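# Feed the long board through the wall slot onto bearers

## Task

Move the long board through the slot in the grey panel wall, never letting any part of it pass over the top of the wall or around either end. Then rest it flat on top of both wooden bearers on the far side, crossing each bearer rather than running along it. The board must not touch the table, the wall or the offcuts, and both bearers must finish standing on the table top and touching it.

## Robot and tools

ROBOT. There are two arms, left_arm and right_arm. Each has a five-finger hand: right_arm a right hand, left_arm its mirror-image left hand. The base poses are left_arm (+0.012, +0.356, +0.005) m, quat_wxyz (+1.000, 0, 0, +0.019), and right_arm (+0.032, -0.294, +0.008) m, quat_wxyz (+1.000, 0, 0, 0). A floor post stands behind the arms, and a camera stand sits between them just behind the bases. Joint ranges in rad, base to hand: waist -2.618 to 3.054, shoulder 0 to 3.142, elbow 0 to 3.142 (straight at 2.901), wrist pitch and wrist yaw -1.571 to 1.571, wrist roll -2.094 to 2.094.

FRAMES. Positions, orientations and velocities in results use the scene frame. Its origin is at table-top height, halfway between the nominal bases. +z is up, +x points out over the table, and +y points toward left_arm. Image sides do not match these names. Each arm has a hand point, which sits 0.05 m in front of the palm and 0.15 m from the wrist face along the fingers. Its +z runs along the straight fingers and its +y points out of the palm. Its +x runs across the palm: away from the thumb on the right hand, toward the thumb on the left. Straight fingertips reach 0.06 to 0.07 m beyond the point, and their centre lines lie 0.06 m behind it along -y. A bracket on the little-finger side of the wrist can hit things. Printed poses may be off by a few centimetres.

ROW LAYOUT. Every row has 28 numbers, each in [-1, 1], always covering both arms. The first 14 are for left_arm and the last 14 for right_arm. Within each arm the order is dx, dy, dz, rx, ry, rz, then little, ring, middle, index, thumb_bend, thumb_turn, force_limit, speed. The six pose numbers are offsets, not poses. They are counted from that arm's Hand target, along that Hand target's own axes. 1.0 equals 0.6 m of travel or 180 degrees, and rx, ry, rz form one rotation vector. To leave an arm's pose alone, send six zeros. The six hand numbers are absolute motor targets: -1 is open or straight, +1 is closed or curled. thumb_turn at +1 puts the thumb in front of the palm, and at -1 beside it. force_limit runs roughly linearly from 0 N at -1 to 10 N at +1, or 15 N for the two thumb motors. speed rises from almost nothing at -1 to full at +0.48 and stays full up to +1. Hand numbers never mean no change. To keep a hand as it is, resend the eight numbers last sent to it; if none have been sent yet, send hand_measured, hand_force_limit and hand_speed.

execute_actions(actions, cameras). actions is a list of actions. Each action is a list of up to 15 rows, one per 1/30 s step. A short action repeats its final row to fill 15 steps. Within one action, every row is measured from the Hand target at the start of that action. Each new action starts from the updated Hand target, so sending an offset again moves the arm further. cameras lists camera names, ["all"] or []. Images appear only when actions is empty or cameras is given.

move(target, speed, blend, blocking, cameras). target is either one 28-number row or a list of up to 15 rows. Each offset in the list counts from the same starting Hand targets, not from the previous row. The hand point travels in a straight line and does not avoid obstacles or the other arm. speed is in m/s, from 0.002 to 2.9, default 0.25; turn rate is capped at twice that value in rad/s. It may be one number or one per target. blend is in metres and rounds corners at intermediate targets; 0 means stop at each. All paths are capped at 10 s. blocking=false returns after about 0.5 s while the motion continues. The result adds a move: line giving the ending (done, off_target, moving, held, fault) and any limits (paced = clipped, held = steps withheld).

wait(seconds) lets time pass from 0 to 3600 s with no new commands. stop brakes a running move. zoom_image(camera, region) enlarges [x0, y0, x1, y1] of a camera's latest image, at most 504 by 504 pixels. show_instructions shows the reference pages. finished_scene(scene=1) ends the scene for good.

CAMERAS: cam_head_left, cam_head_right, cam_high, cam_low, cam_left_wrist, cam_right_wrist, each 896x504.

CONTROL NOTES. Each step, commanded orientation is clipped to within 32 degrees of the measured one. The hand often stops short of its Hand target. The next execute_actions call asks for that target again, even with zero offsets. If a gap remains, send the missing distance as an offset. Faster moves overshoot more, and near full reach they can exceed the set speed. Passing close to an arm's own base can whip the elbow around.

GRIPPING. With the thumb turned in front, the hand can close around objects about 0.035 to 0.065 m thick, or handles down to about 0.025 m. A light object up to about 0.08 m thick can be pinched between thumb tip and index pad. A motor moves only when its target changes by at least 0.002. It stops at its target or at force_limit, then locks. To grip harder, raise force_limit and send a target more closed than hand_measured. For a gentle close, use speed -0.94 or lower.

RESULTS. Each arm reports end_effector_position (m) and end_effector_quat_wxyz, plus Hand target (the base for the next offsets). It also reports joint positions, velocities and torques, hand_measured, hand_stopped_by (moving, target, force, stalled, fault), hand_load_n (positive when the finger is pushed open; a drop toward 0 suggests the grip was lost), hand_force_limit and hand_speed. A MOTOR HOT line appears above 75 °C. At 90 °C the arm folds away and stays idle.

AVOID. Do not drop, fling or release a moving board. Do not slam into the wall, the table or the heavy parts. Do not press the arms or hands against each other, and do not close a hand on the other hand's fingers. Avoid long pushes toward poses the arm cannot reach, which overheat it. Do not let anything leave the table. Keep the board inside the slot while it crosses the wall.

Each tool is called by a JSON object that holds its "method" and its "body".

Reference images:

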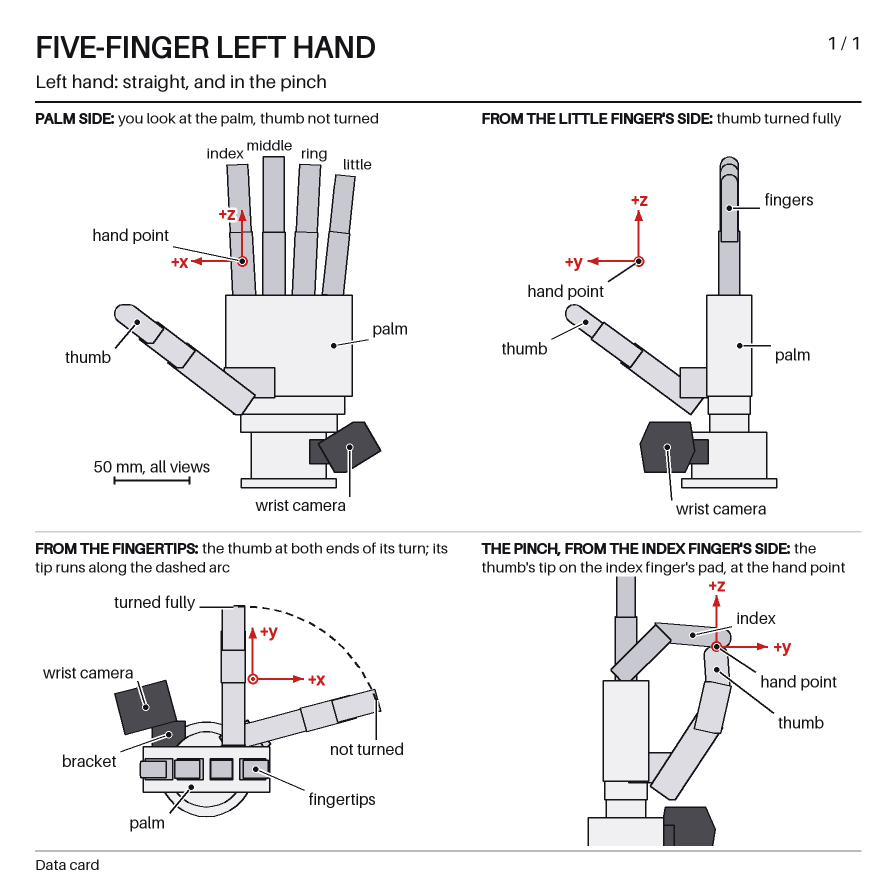

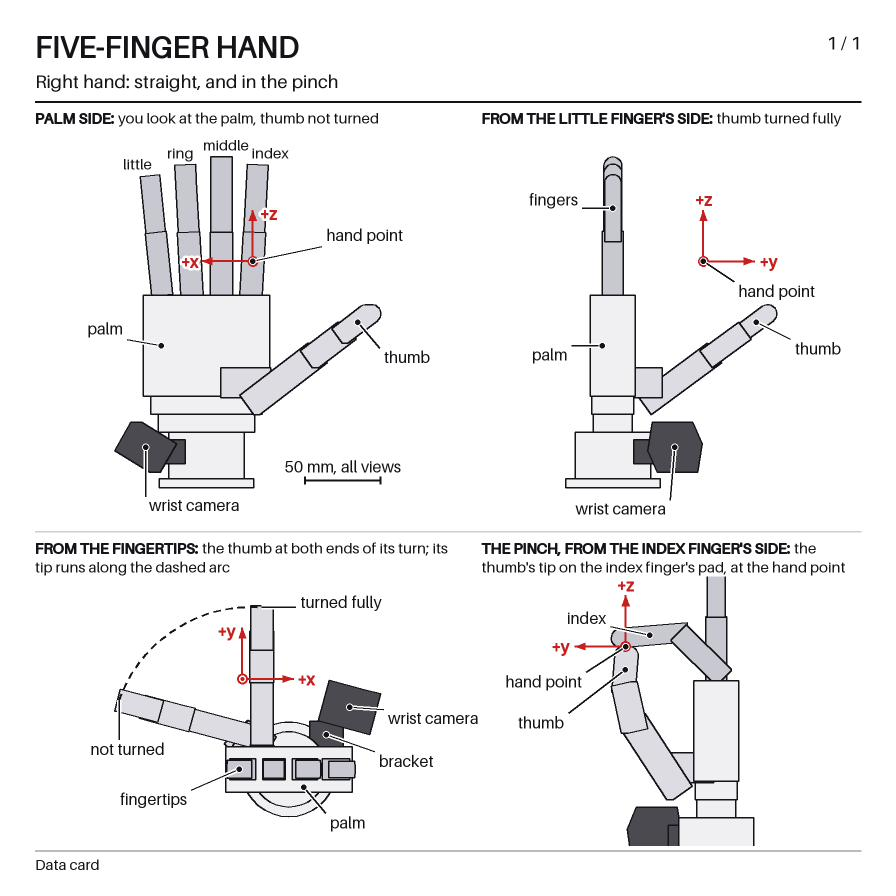

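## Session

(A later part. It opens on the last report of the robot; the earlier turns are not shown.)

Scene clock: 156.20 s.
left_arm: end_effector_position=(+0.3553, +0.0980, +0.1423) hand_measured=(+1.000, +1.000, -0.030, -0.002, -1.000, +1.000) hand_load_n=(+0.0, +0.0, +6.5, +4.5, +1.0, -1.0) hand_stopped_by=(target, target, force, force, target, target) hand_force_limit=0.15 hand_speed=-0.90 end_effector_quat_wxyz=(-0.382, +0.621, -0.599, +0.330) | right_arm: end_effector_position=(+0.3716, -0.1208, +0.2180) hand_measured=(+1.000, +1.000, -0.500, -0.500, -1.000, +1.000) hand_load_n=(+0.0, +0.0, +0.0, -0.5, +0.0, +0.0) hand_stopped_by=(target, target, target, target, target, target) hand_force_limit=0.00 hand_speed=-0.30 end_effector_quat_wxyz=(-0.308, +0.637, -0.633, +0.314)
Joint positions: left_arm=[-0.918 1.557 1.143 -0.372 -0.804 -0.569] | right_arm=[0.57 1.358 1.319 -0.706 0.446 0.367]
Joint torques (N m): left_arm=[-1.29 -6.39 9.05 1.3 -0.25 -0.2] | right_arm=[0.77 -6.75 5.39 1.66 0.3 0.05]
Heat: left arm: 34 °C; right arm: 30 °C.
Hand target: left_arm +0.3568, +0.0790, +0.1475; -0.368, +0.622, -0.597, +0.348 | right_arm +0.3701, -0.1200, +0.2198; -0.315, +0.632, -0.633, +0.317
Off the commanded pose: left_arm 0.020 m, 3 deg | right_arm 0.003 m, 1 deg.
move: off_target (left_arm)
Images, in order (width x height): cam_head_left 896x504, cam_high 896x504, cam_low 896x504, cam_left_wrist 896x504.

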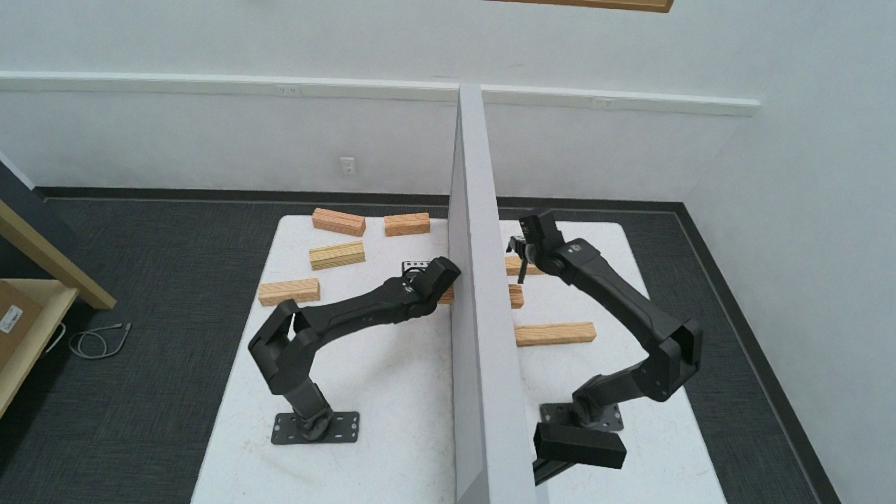

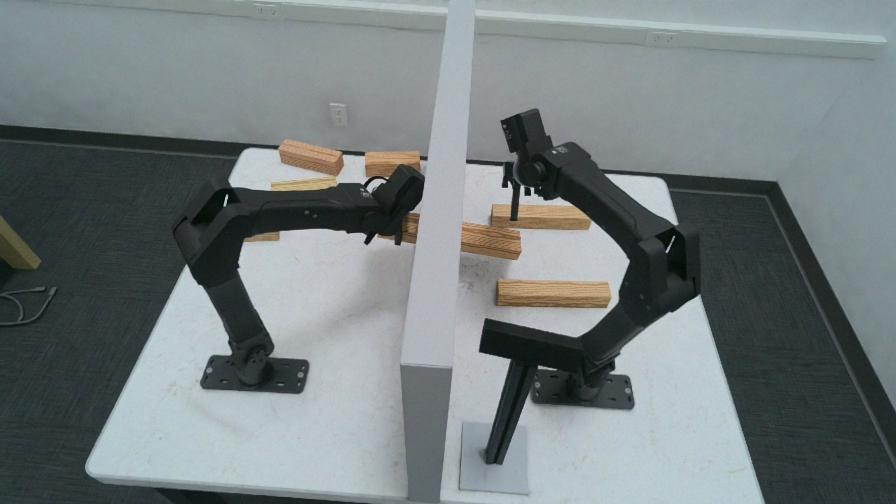

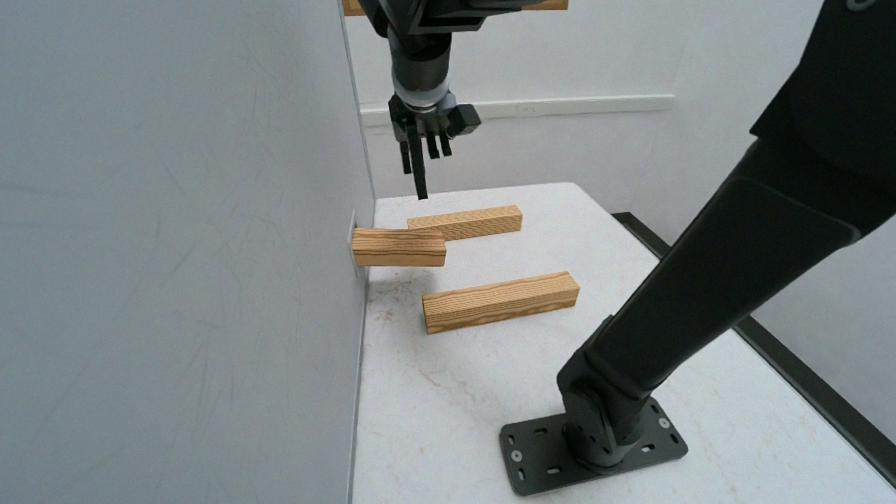

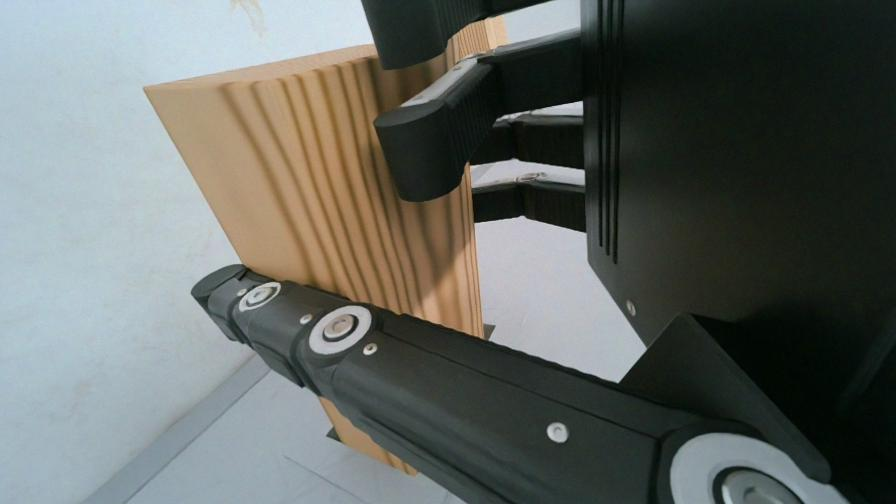

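{"method": "move", "body": {"target": [-0.015, 0, 0, 0, 0, 0, 1, 1, 0.35, 0.35, -1, 1, 0.15, -0.9, 0, 0, 0, 0, 0, 0, 1, 1, -0.5, -0.5, -1, 1, 0, -0.3], "speed": 0.05, "cameras": ["cam_right_wrist", "cam_high", "cam_head_right"]}}

{"method": "zoom_image", "body": {"camera": "cam_head_right", "region": [440, 190, 620, 330]}}

{"method": "zoom_image", "body": {"camera": "cam_high", "region": [440, 90, 640, 290]}}

Scene clock: 157.00 s.
left_arm: end_effector_position=(+0.3553, +0.0980, +0.1424) hand_measured=(+1.000, +1.000, -0.030, -0.002, -1.000, +1.000) hand_load_n=(+0.0, +0.0, +6.0, +5.0, +1.0, -1.0) hand_stopped_by=(target, target, force, force, target, target) hand_force_limit=0.15 hand_speed=-0.90 end_effector_quat_wxyz=(-0.382, +0.621, -0.600, +0.330) | right_arm: end_effector_position=(+0.3716, -0.1208, +0.2180) hand_measured=(+1.000, +1.000, -0.500, -0.500, -1.000, +1.000) hand_load_n=(+0.0, +0.0, -0.5, +0.0, +0.0, +0.0) hand_stopped_by=(target, target, target, target, target, target) hand_force_limit=0.00 hand_speed=-0.30 end_effector_quat_wxyz=(-0.308, +0.637, -0.633, +0.314)
Joint positions: left_arm=[-0.918 1.557 1.143 -0.372 -0.804 -0.567] | right_arm=[0.57 1.358 1.319 -0.706 0.446 0.367]
Joint torques (N m): left_arm=[-0.09 -8.85 6.74 1.39 -0.09 -0.07] | right_arm=[0.77 -6.75 5.39 1.65 0.3 0.05]
Heat: left arm: 34 °C; right arm: 30 °C.
Hand target: left_arm +0.3564, +0.0879, +0.1477; -0.368, +0.622, -0.597, +0.349 | right_arm +0.3701, -0.1200, +0.2198; -0.315, +0.632, -0.633, +0.317
Off the commanded pose: left_arm 0.011 m, 3 deg | right_arm 0.003 m, 1 deg.
move: off_target (left_arm)
Images, in order (width x height): cam_head_right 896x504, cam_high 896x504, cam_right_wrist 896x504.

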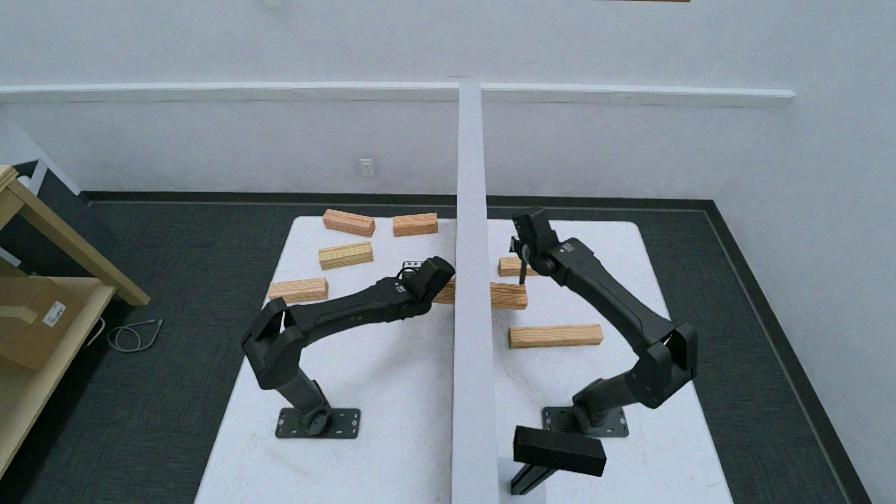

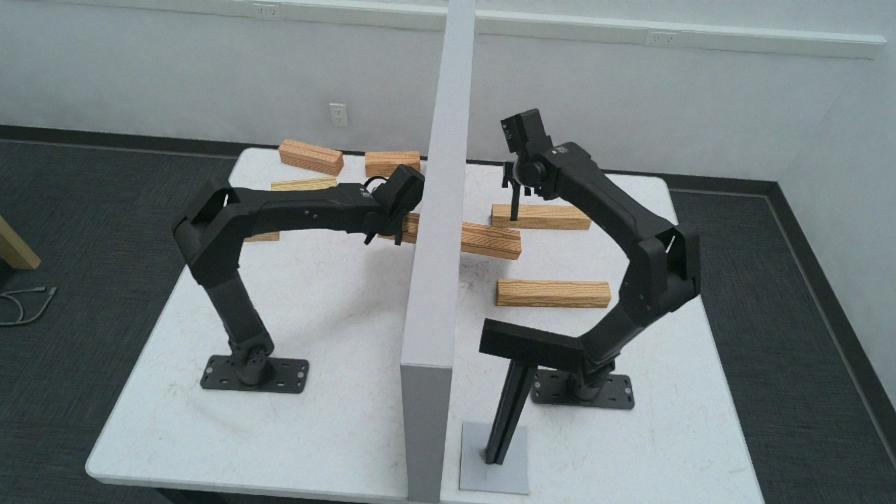

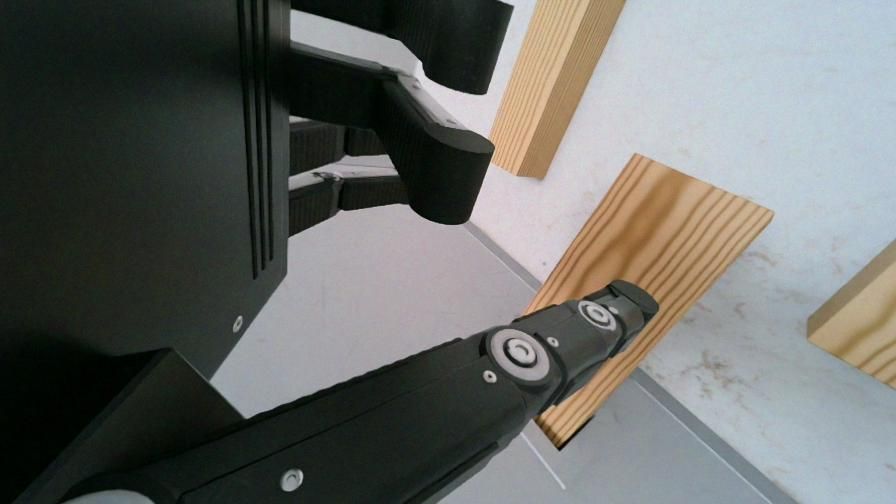

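Scaled by 2.800 from the camera's image (finer frame: 1280x720).

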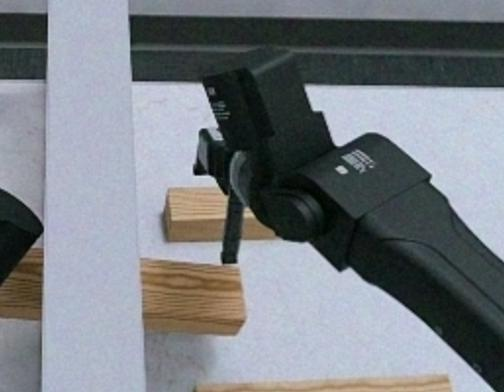

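Scaled by 2.520 from the camera's image (finer frame: 1280x720).

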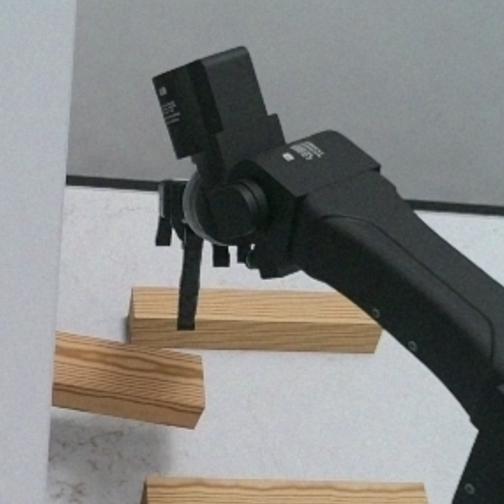

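{"method": "zoom_image", "body": {"camera": "cam_right_wrist", "region": [480, 120, 896, 504]}}

Scaled by 1.212 from the camera's image (finer frame: 1280x720).

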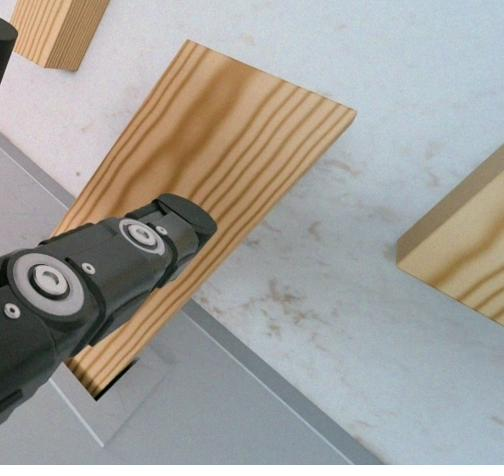

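{"method": "move", "body": {"target": [0, 0, 0, 0, 0, 0, 1, 1, 0.35, 0.35, -1, 1, 0.15, -0.9, -0.035, 0.1007, 0.013, 0, 0, 0, 1, 1, -0.5, -0.5, -1, 1, 0, -0.3], "speed": 0.06, "cameras": ["cam_right_wrist", "cam_high", "cam_head_right", "cam_low"]}}

{"method": "zoom_image", "body": {"camera": "cam_head_right", "region": [460, 210, 580, 330]}}

{"method": "zoom_image", "body": {"camera": "cam_high", "region": [450, 120, 600, 280]}}

{"method": "zoom_image", "body": {"camera": "cam_low", "region": [320, 80, 540, 320]}}

Scene clock: 161.20 s.
left_arm: end_effector_position=(+0.3553, +0.0980, +0.1424) hand_measured=(+1.000, +1.000, -0.030, -0.002, -1.000, +1.000) hand_load_n=(+0.0, +0.5, +6.5, +5.0, +1.0, -1.0) hand_stopped_by=(target, target, force, force, target, target) hand_force_limit=0.15 hand_speed=-0.90 end_effector_quat_wxyz=(-0.383, +0.621, -0.600, +0.330) | right_arm: end_effector_position=(+0.3418, -0.0999, +0.1644) hand_measured=(+1.000, +1.000, -0.500, -0.500, -1.000, +1.000) hand_load_n=(+0.0, +0.0, +0.0, +0.0, +0.0, +0.0) hand_stopped_by=(target, target, target, target, target, target) hand_force_limit=0.00 hand_speed=-0.30 end_effector_quat_wxyz=(-0.306, +0.637, -0.633, +0.315)
Joint positions: left_arm=[-0.918 1.557 1.143 -0.372 -0.804 -0.567] | right_arm=[0.704 1.308 1.079 -0.572 0.544 0.473]
Joint torques (N m): left_arm=[-0.05 -8.9 6.72 1.39 -0.1 -0.05] | right_arm=[0.91 -6.52 5.44 1.58 0.34 0.06]
Heat: left arm: 34 °C; right arm: 30 °C.
Hand target: left_arm +0.3564, +0.0879, +0.1477; -0.368, +0.622, -0.597, +0.349 | right_arm +0.3401, -0.0990, +0.1669; -0.316, +0.632, -0.633, +0.317
Off the commanded pose: left_arm 0.011 m, 3 deg | right_arm 0.003 m, 1 deg.
move: done
Images, in order (width x height): cam_head_right 896x504, cam_high 896x504, cam_low 896x504, cam_right_wrist 896x504.

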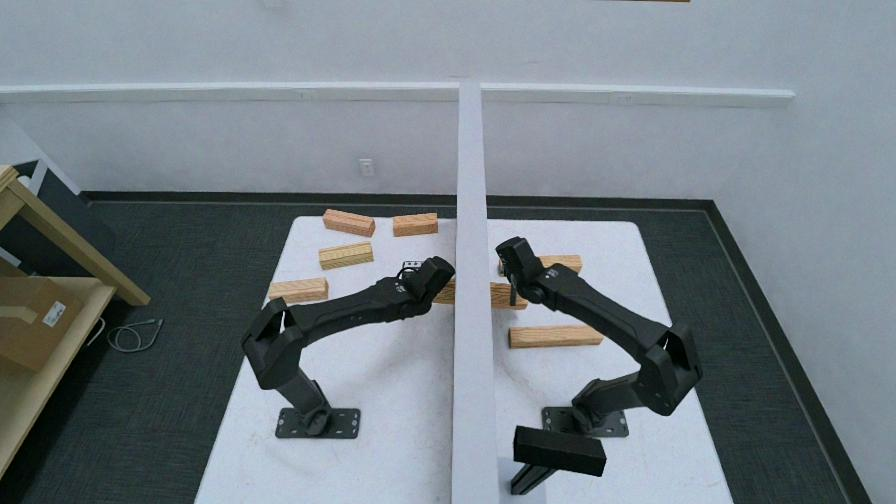

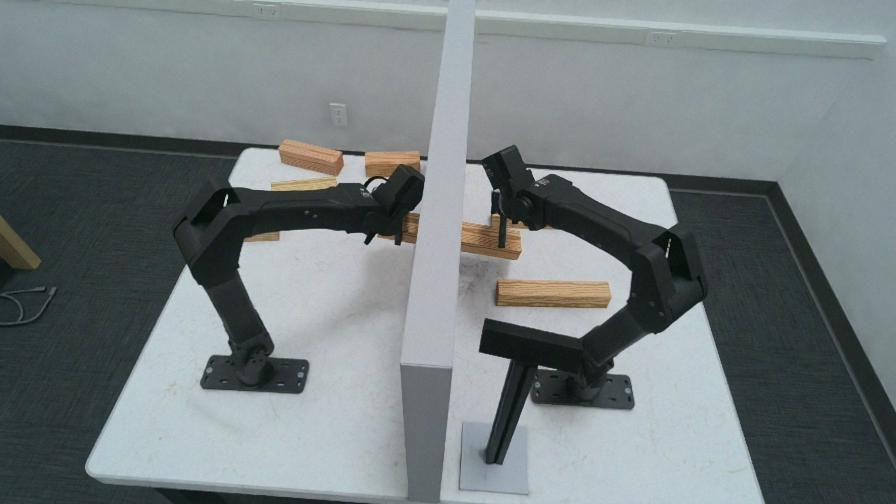

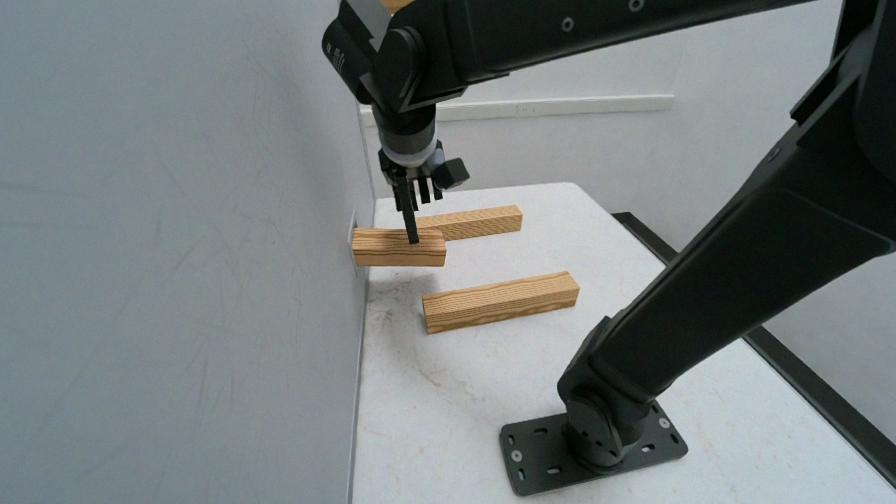

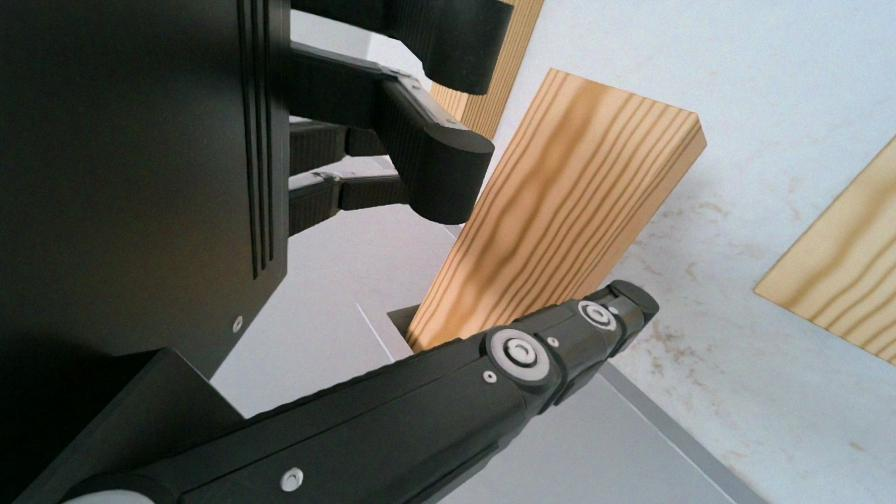

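Scaled by 4.200 from the camera's image (finer frame: 1280x720).

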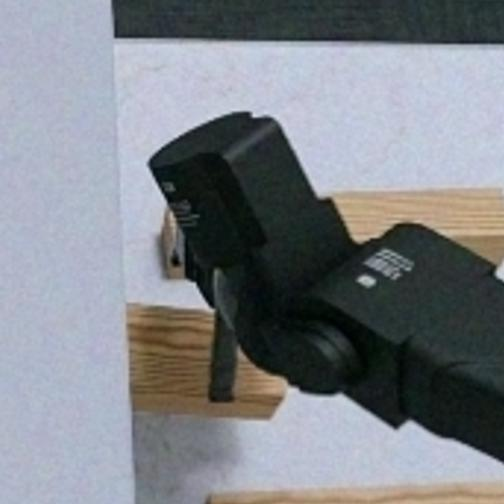

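Scaled by 3.150 from the camera's image (finer frame: 1280x720).

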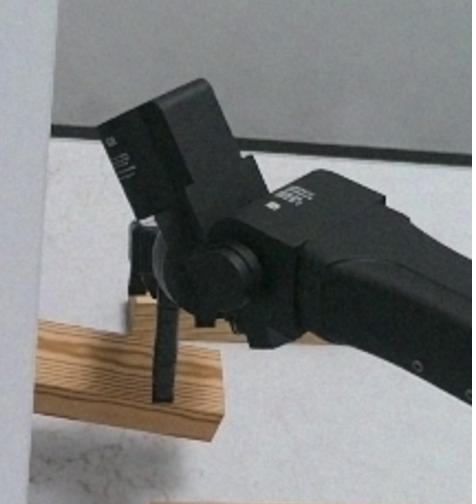

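Scaled by 2.100 from the camera's image (finer frame: 1280x720).

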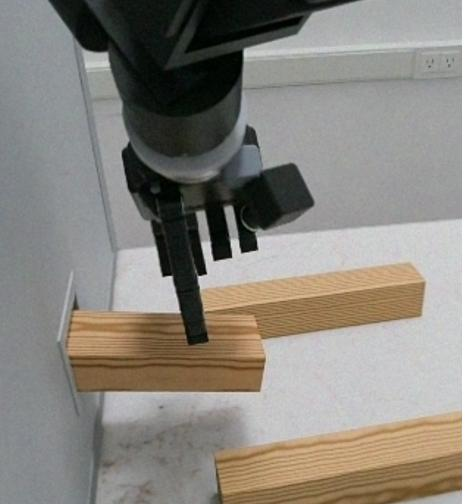

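{"method": "move", "body": {"target": [0, 0, 0, 0, 0, 0, 1, 1, 0.35, 0.35, -1, 1, 0.15, -0.9, 0, 0.0167, 0.0333, 0, 0, 0, 1, 1, -0.5, -0.5, -1, 1, 0, -0.3], "speed": 0.06, "cameras": ["cam_right_wrist", "cam_high", "cam_head_right", "cam_low"]}}

{"method": "zoom_image", "body": {"camera": "cam_head_right", "region": [460, 210, 580, 330]}}

{"method": "zoom_image", "body": {"camera": "cam_high", "region": [450, 120, 600, 280]}}

{"method": "zoom_image", "body": {"camera": "cam_low", "region": [320, 80, 540, 320]}}

Scene clock: 163.47 s.
left_arm: end_effector_position=(+0.3553, +0.0980, +0.1424) hand_measured=(+1.000, +1.000, -0.030, -0.002, -1.000, +1.000) hand_load_n=(+0.0, +0.0, +6.5, +5.0, +0.5, -1.0) hand_stopped_by=(target, target, force, force, target, target) hand_force_limit=0.15 hand_speed=-0.90 end_effector_quat_wxyz=(-0.383, +0.621, -0.600, +0.330) | right_arm: end_effector_position=(+0.3495, -0.0971, +0.1556) hand_measured=(+1.000, +1.000, -0.500, -0.500, -1.000, +1.000) hand_load_n=(+0.0, +0.0, +0.0, +0.0, +0.0, +0.0) hand_stopped_by=(target, target, target, target, target, target) hand_force_limit=0.00 hand_speed=-0.30 end_effector_quat_wxyz=(-0.322, +0.629, -0.632, +0.318)
Joint positions: left_arm=[-0.918 1.557 1.143 -0.372 -0.804 -0.567] | right_arm=[0.696 1.307 1.019 -0.471 0.542 0.464]
Joint torques (N m): left_arm=[-0.09 -8.87 6.74 1.39 -0.11 -0.03] | right_arm=[-0.79 -4.11 5.46 1.62 0.2 -0.09]
Heat: left arm: 34 °C; right arm: 30 °C.
Hand target: left_arm +0.3564, +0.0879, +0.1477; -0.368, +0.622, -0.597, +0.349 | right_arm +0.3502, -0.0991, +0.1469; -0.316, +0.632, -0.633, +0.317
Off the commanded pose: left_arm 0.011 m, 3 deg | right_arm 0.009 m, 1 deg.
move: done
Images, in order (width x height): cam_head_right 896x504, cam_high 896x504, cam_low 896x504, cam_right_wrist 896x504.

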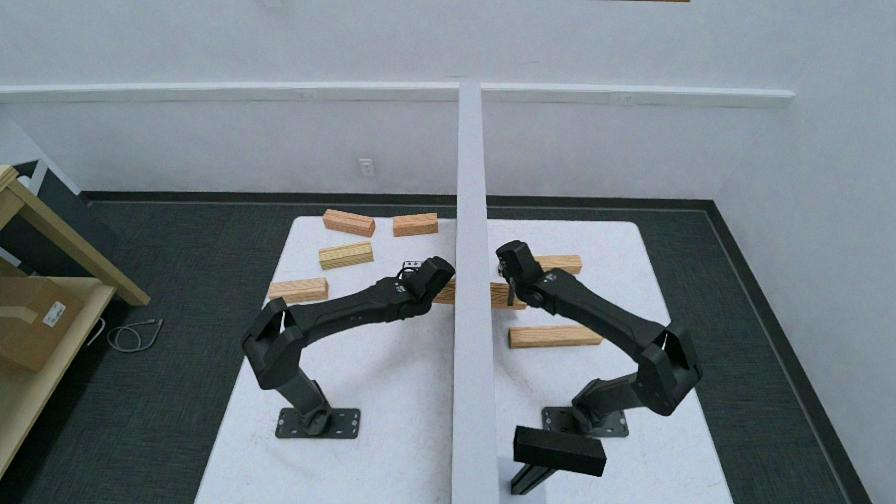

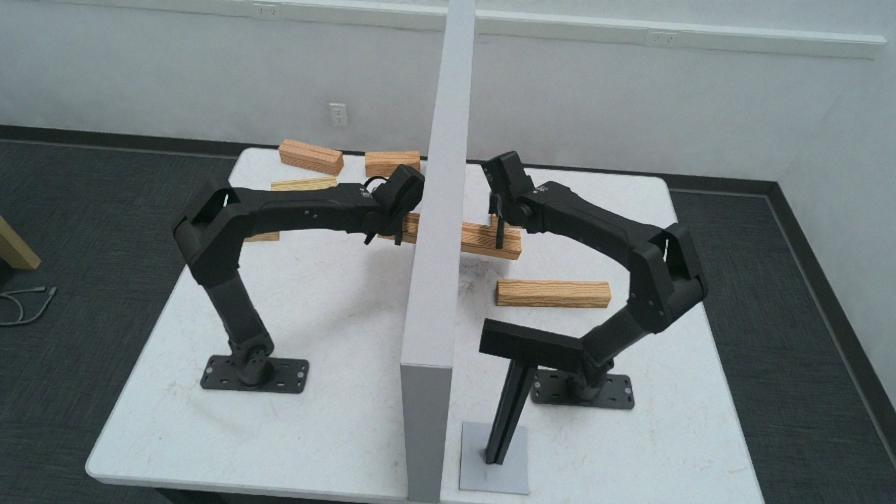

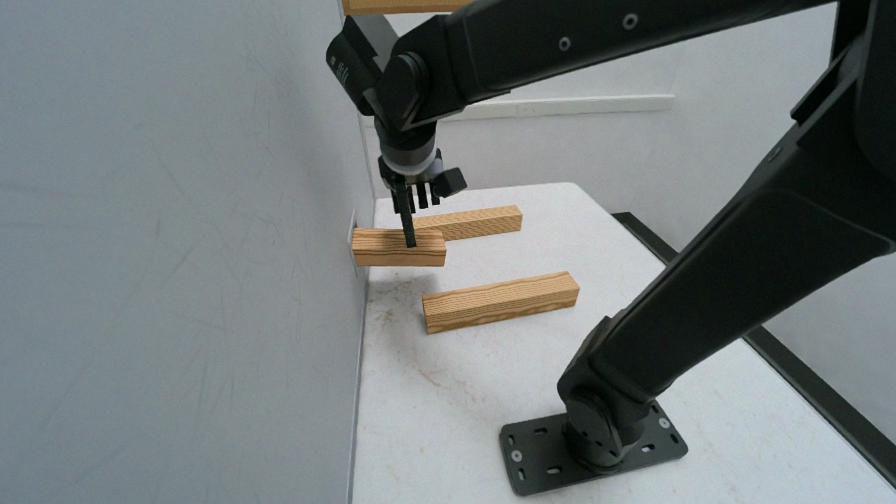

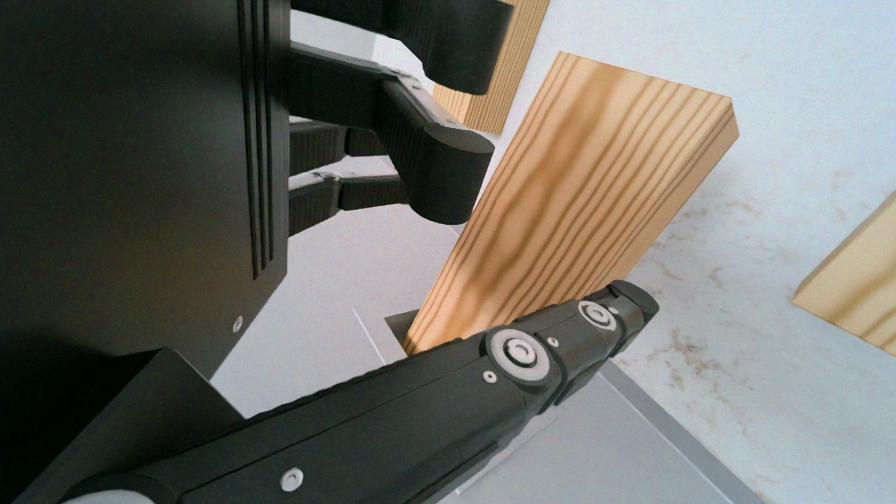

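Scaled by 4.200 from the camera's image (finer frame: 1280x720).

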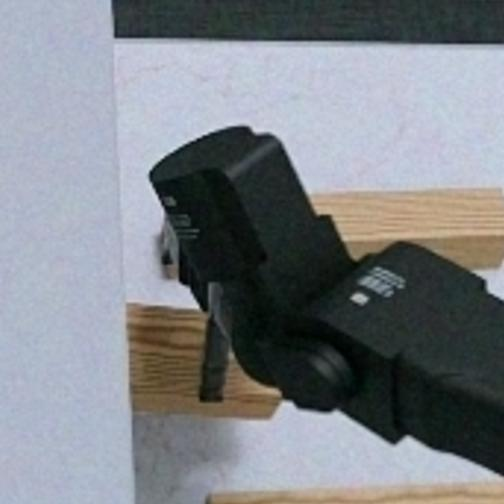

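Scaled by 3.150 from the camera's image (finer frame: 1280x720).

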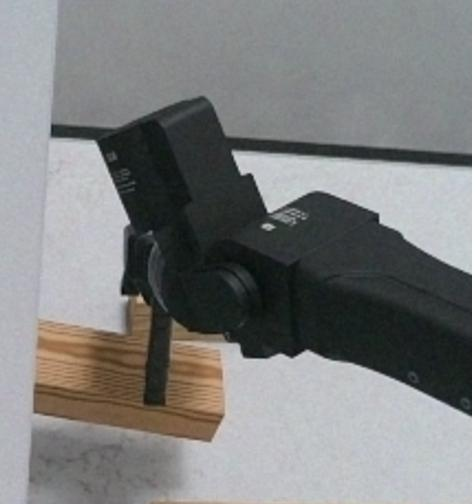

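Scaled by 2.100 from the camera's image (finer frame: 1280x720).

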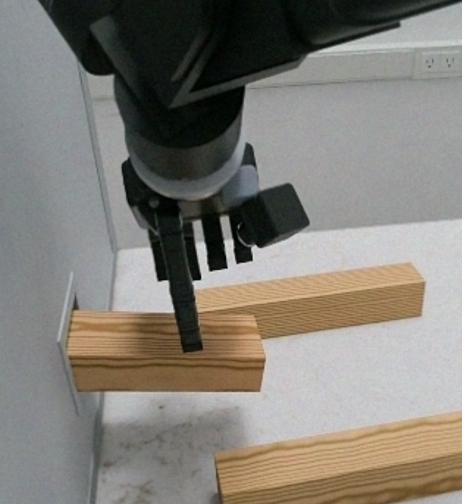

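{"method": "move", "body": {"target": [0, 0, 0, 0, 0, 0, 1, 1, 0.35, 0.35, -1, 1, 0.15, -0.9, 0, 0.0237, 0.024, 0, 0, 0, 1, 1, -0.5, -0.5, -1, 1, 0, -0.3], "speed": 0.06, "cameras": ["cam_right_wrist", "cam_high", "cam_head_right", "cam_low"]}}

{"method": "zoom_image", "body": {"camera": "cam_head_right", "region": [460, 210, 580, 330]}}

{"method": "zoom_image", "body": {"camera": "cam_low", "region": [320, 80, 540, 320]}}

Scene clock: 165.43 s.
left_arm: end_effector_position=(+0.3553, +0.0980, +0.1424) hand_measured=(+1.000, +1.000, -0.030, -0.002, -1.000, +1.000) hand_load_n=(+0.0, +0.0, +6.0, +5.0, +1.0, -1.0) hand_stopped_by=(target, target, force, force, target, target) hand_force_limit=0.15 hand_speed=-0.90 end_effector_quat_wxyz=(-0.383, +0.621, -0.600, +0.330) | right_arm: end_effector_position=(+0.3527, -0.0969, +0.1377) hand_measured=(+1.000, +1.000, -0.500, -0.500, -1.000, +1.000) hand_load_n=(+0.0, +0.0, +0.0, +0.0, +0.0, +0.0) hand_stopped_by=(target, target, target, target, target, target) hand_force_limit=0.00 hand_speed=-0.30 end_effector_quat_wxyz=(-0.325, +0.627, -0.632, +0.319)
Joint positions: left_arm=[-0.918 1.557 1.143 -0.372 -0.804 -0.567] | right_arm=[0.689 1.319 0.951 -0.383 0.537 0.459]
Joint torques (N m): left_arm=[-0.05 -8.9 6.69 1.4 -0.11 -0.04] | right_arm=[-0.8 -3.71 5.46 1.62 0.19 -0.09]
Heat: left arm: 34 °C; right arm: 30 °C.
Hand target: left_arm +0.3564, +0.0879, +0.1477; -0.368, +0.622, -0.597, +0.349 | right_arm +0.3531, -0.0991, +0.1268; -0.316, +0.632, -0.633, +0.317
Off the commanded pose: left_arm 0.011 m, 3 deg | right_arm 0.011 m, 1 deg.
move: off_target (right_arm)
Images, in order (width x height): cam_head_right 896x504, cam_high 896x504, cam_low 896x504, cam_right_wrist 896x504.

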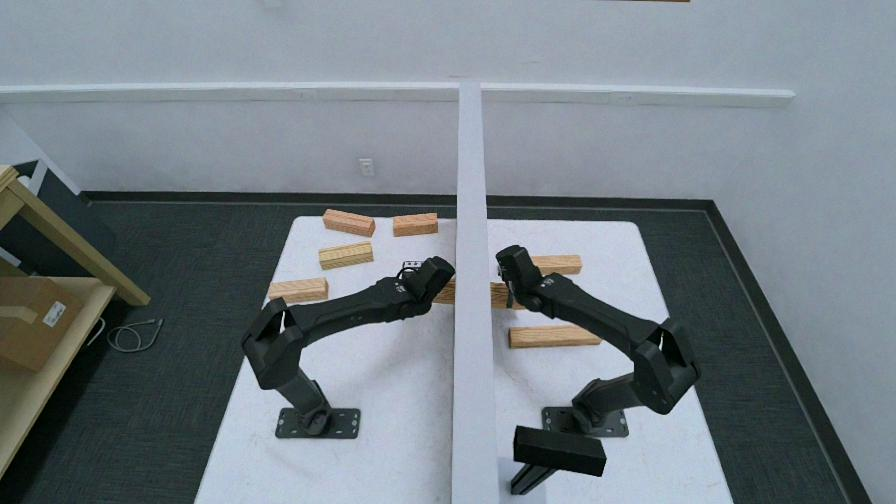

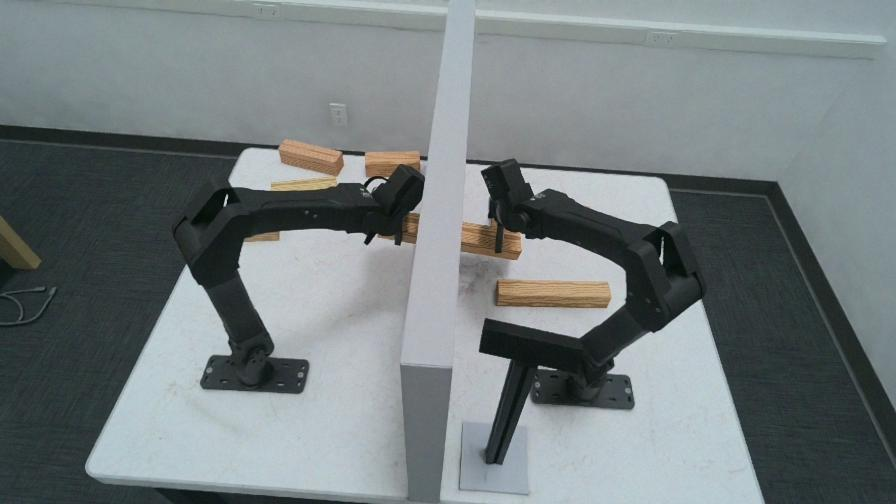

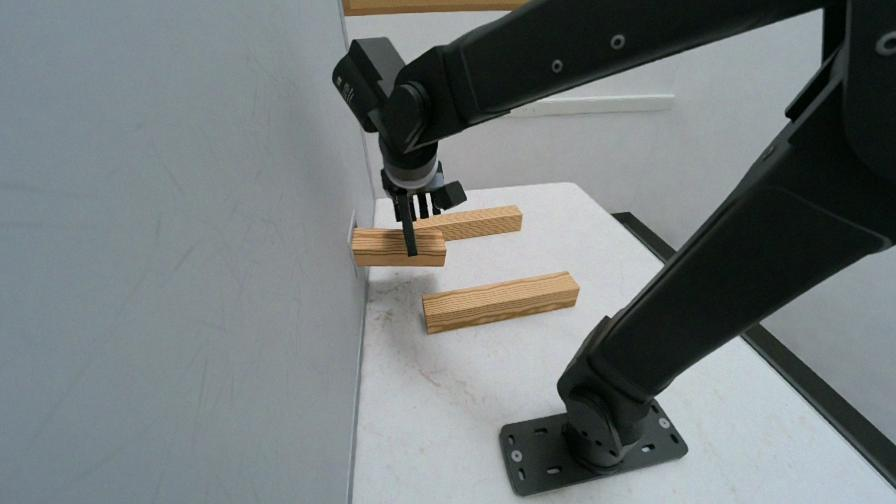

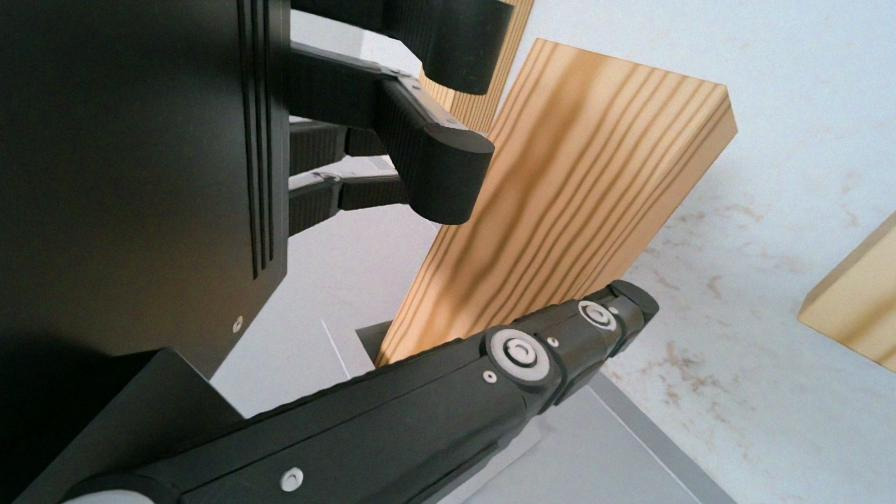

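Scaled by 4.200 from the camera's image (finer frame: 1280x720).

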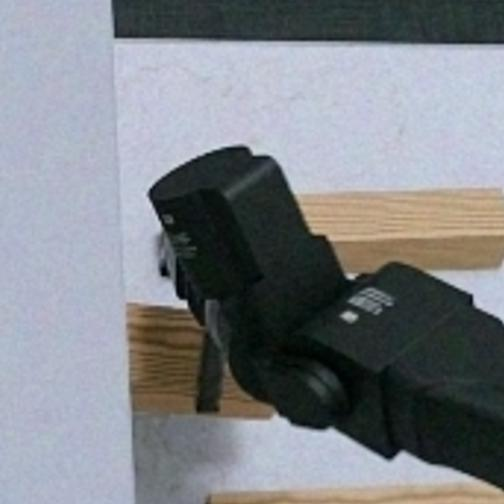

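Scaled by 2.100 from the camera's image (finer frame: 1280x720).

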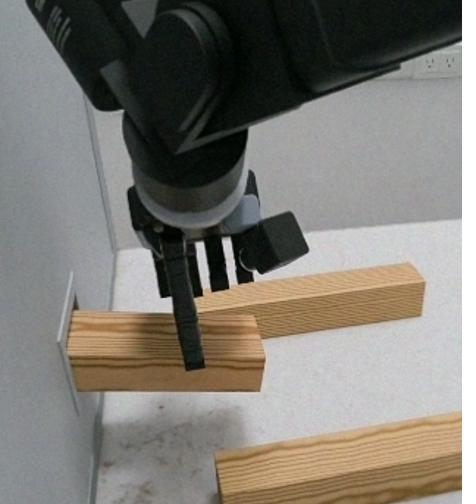

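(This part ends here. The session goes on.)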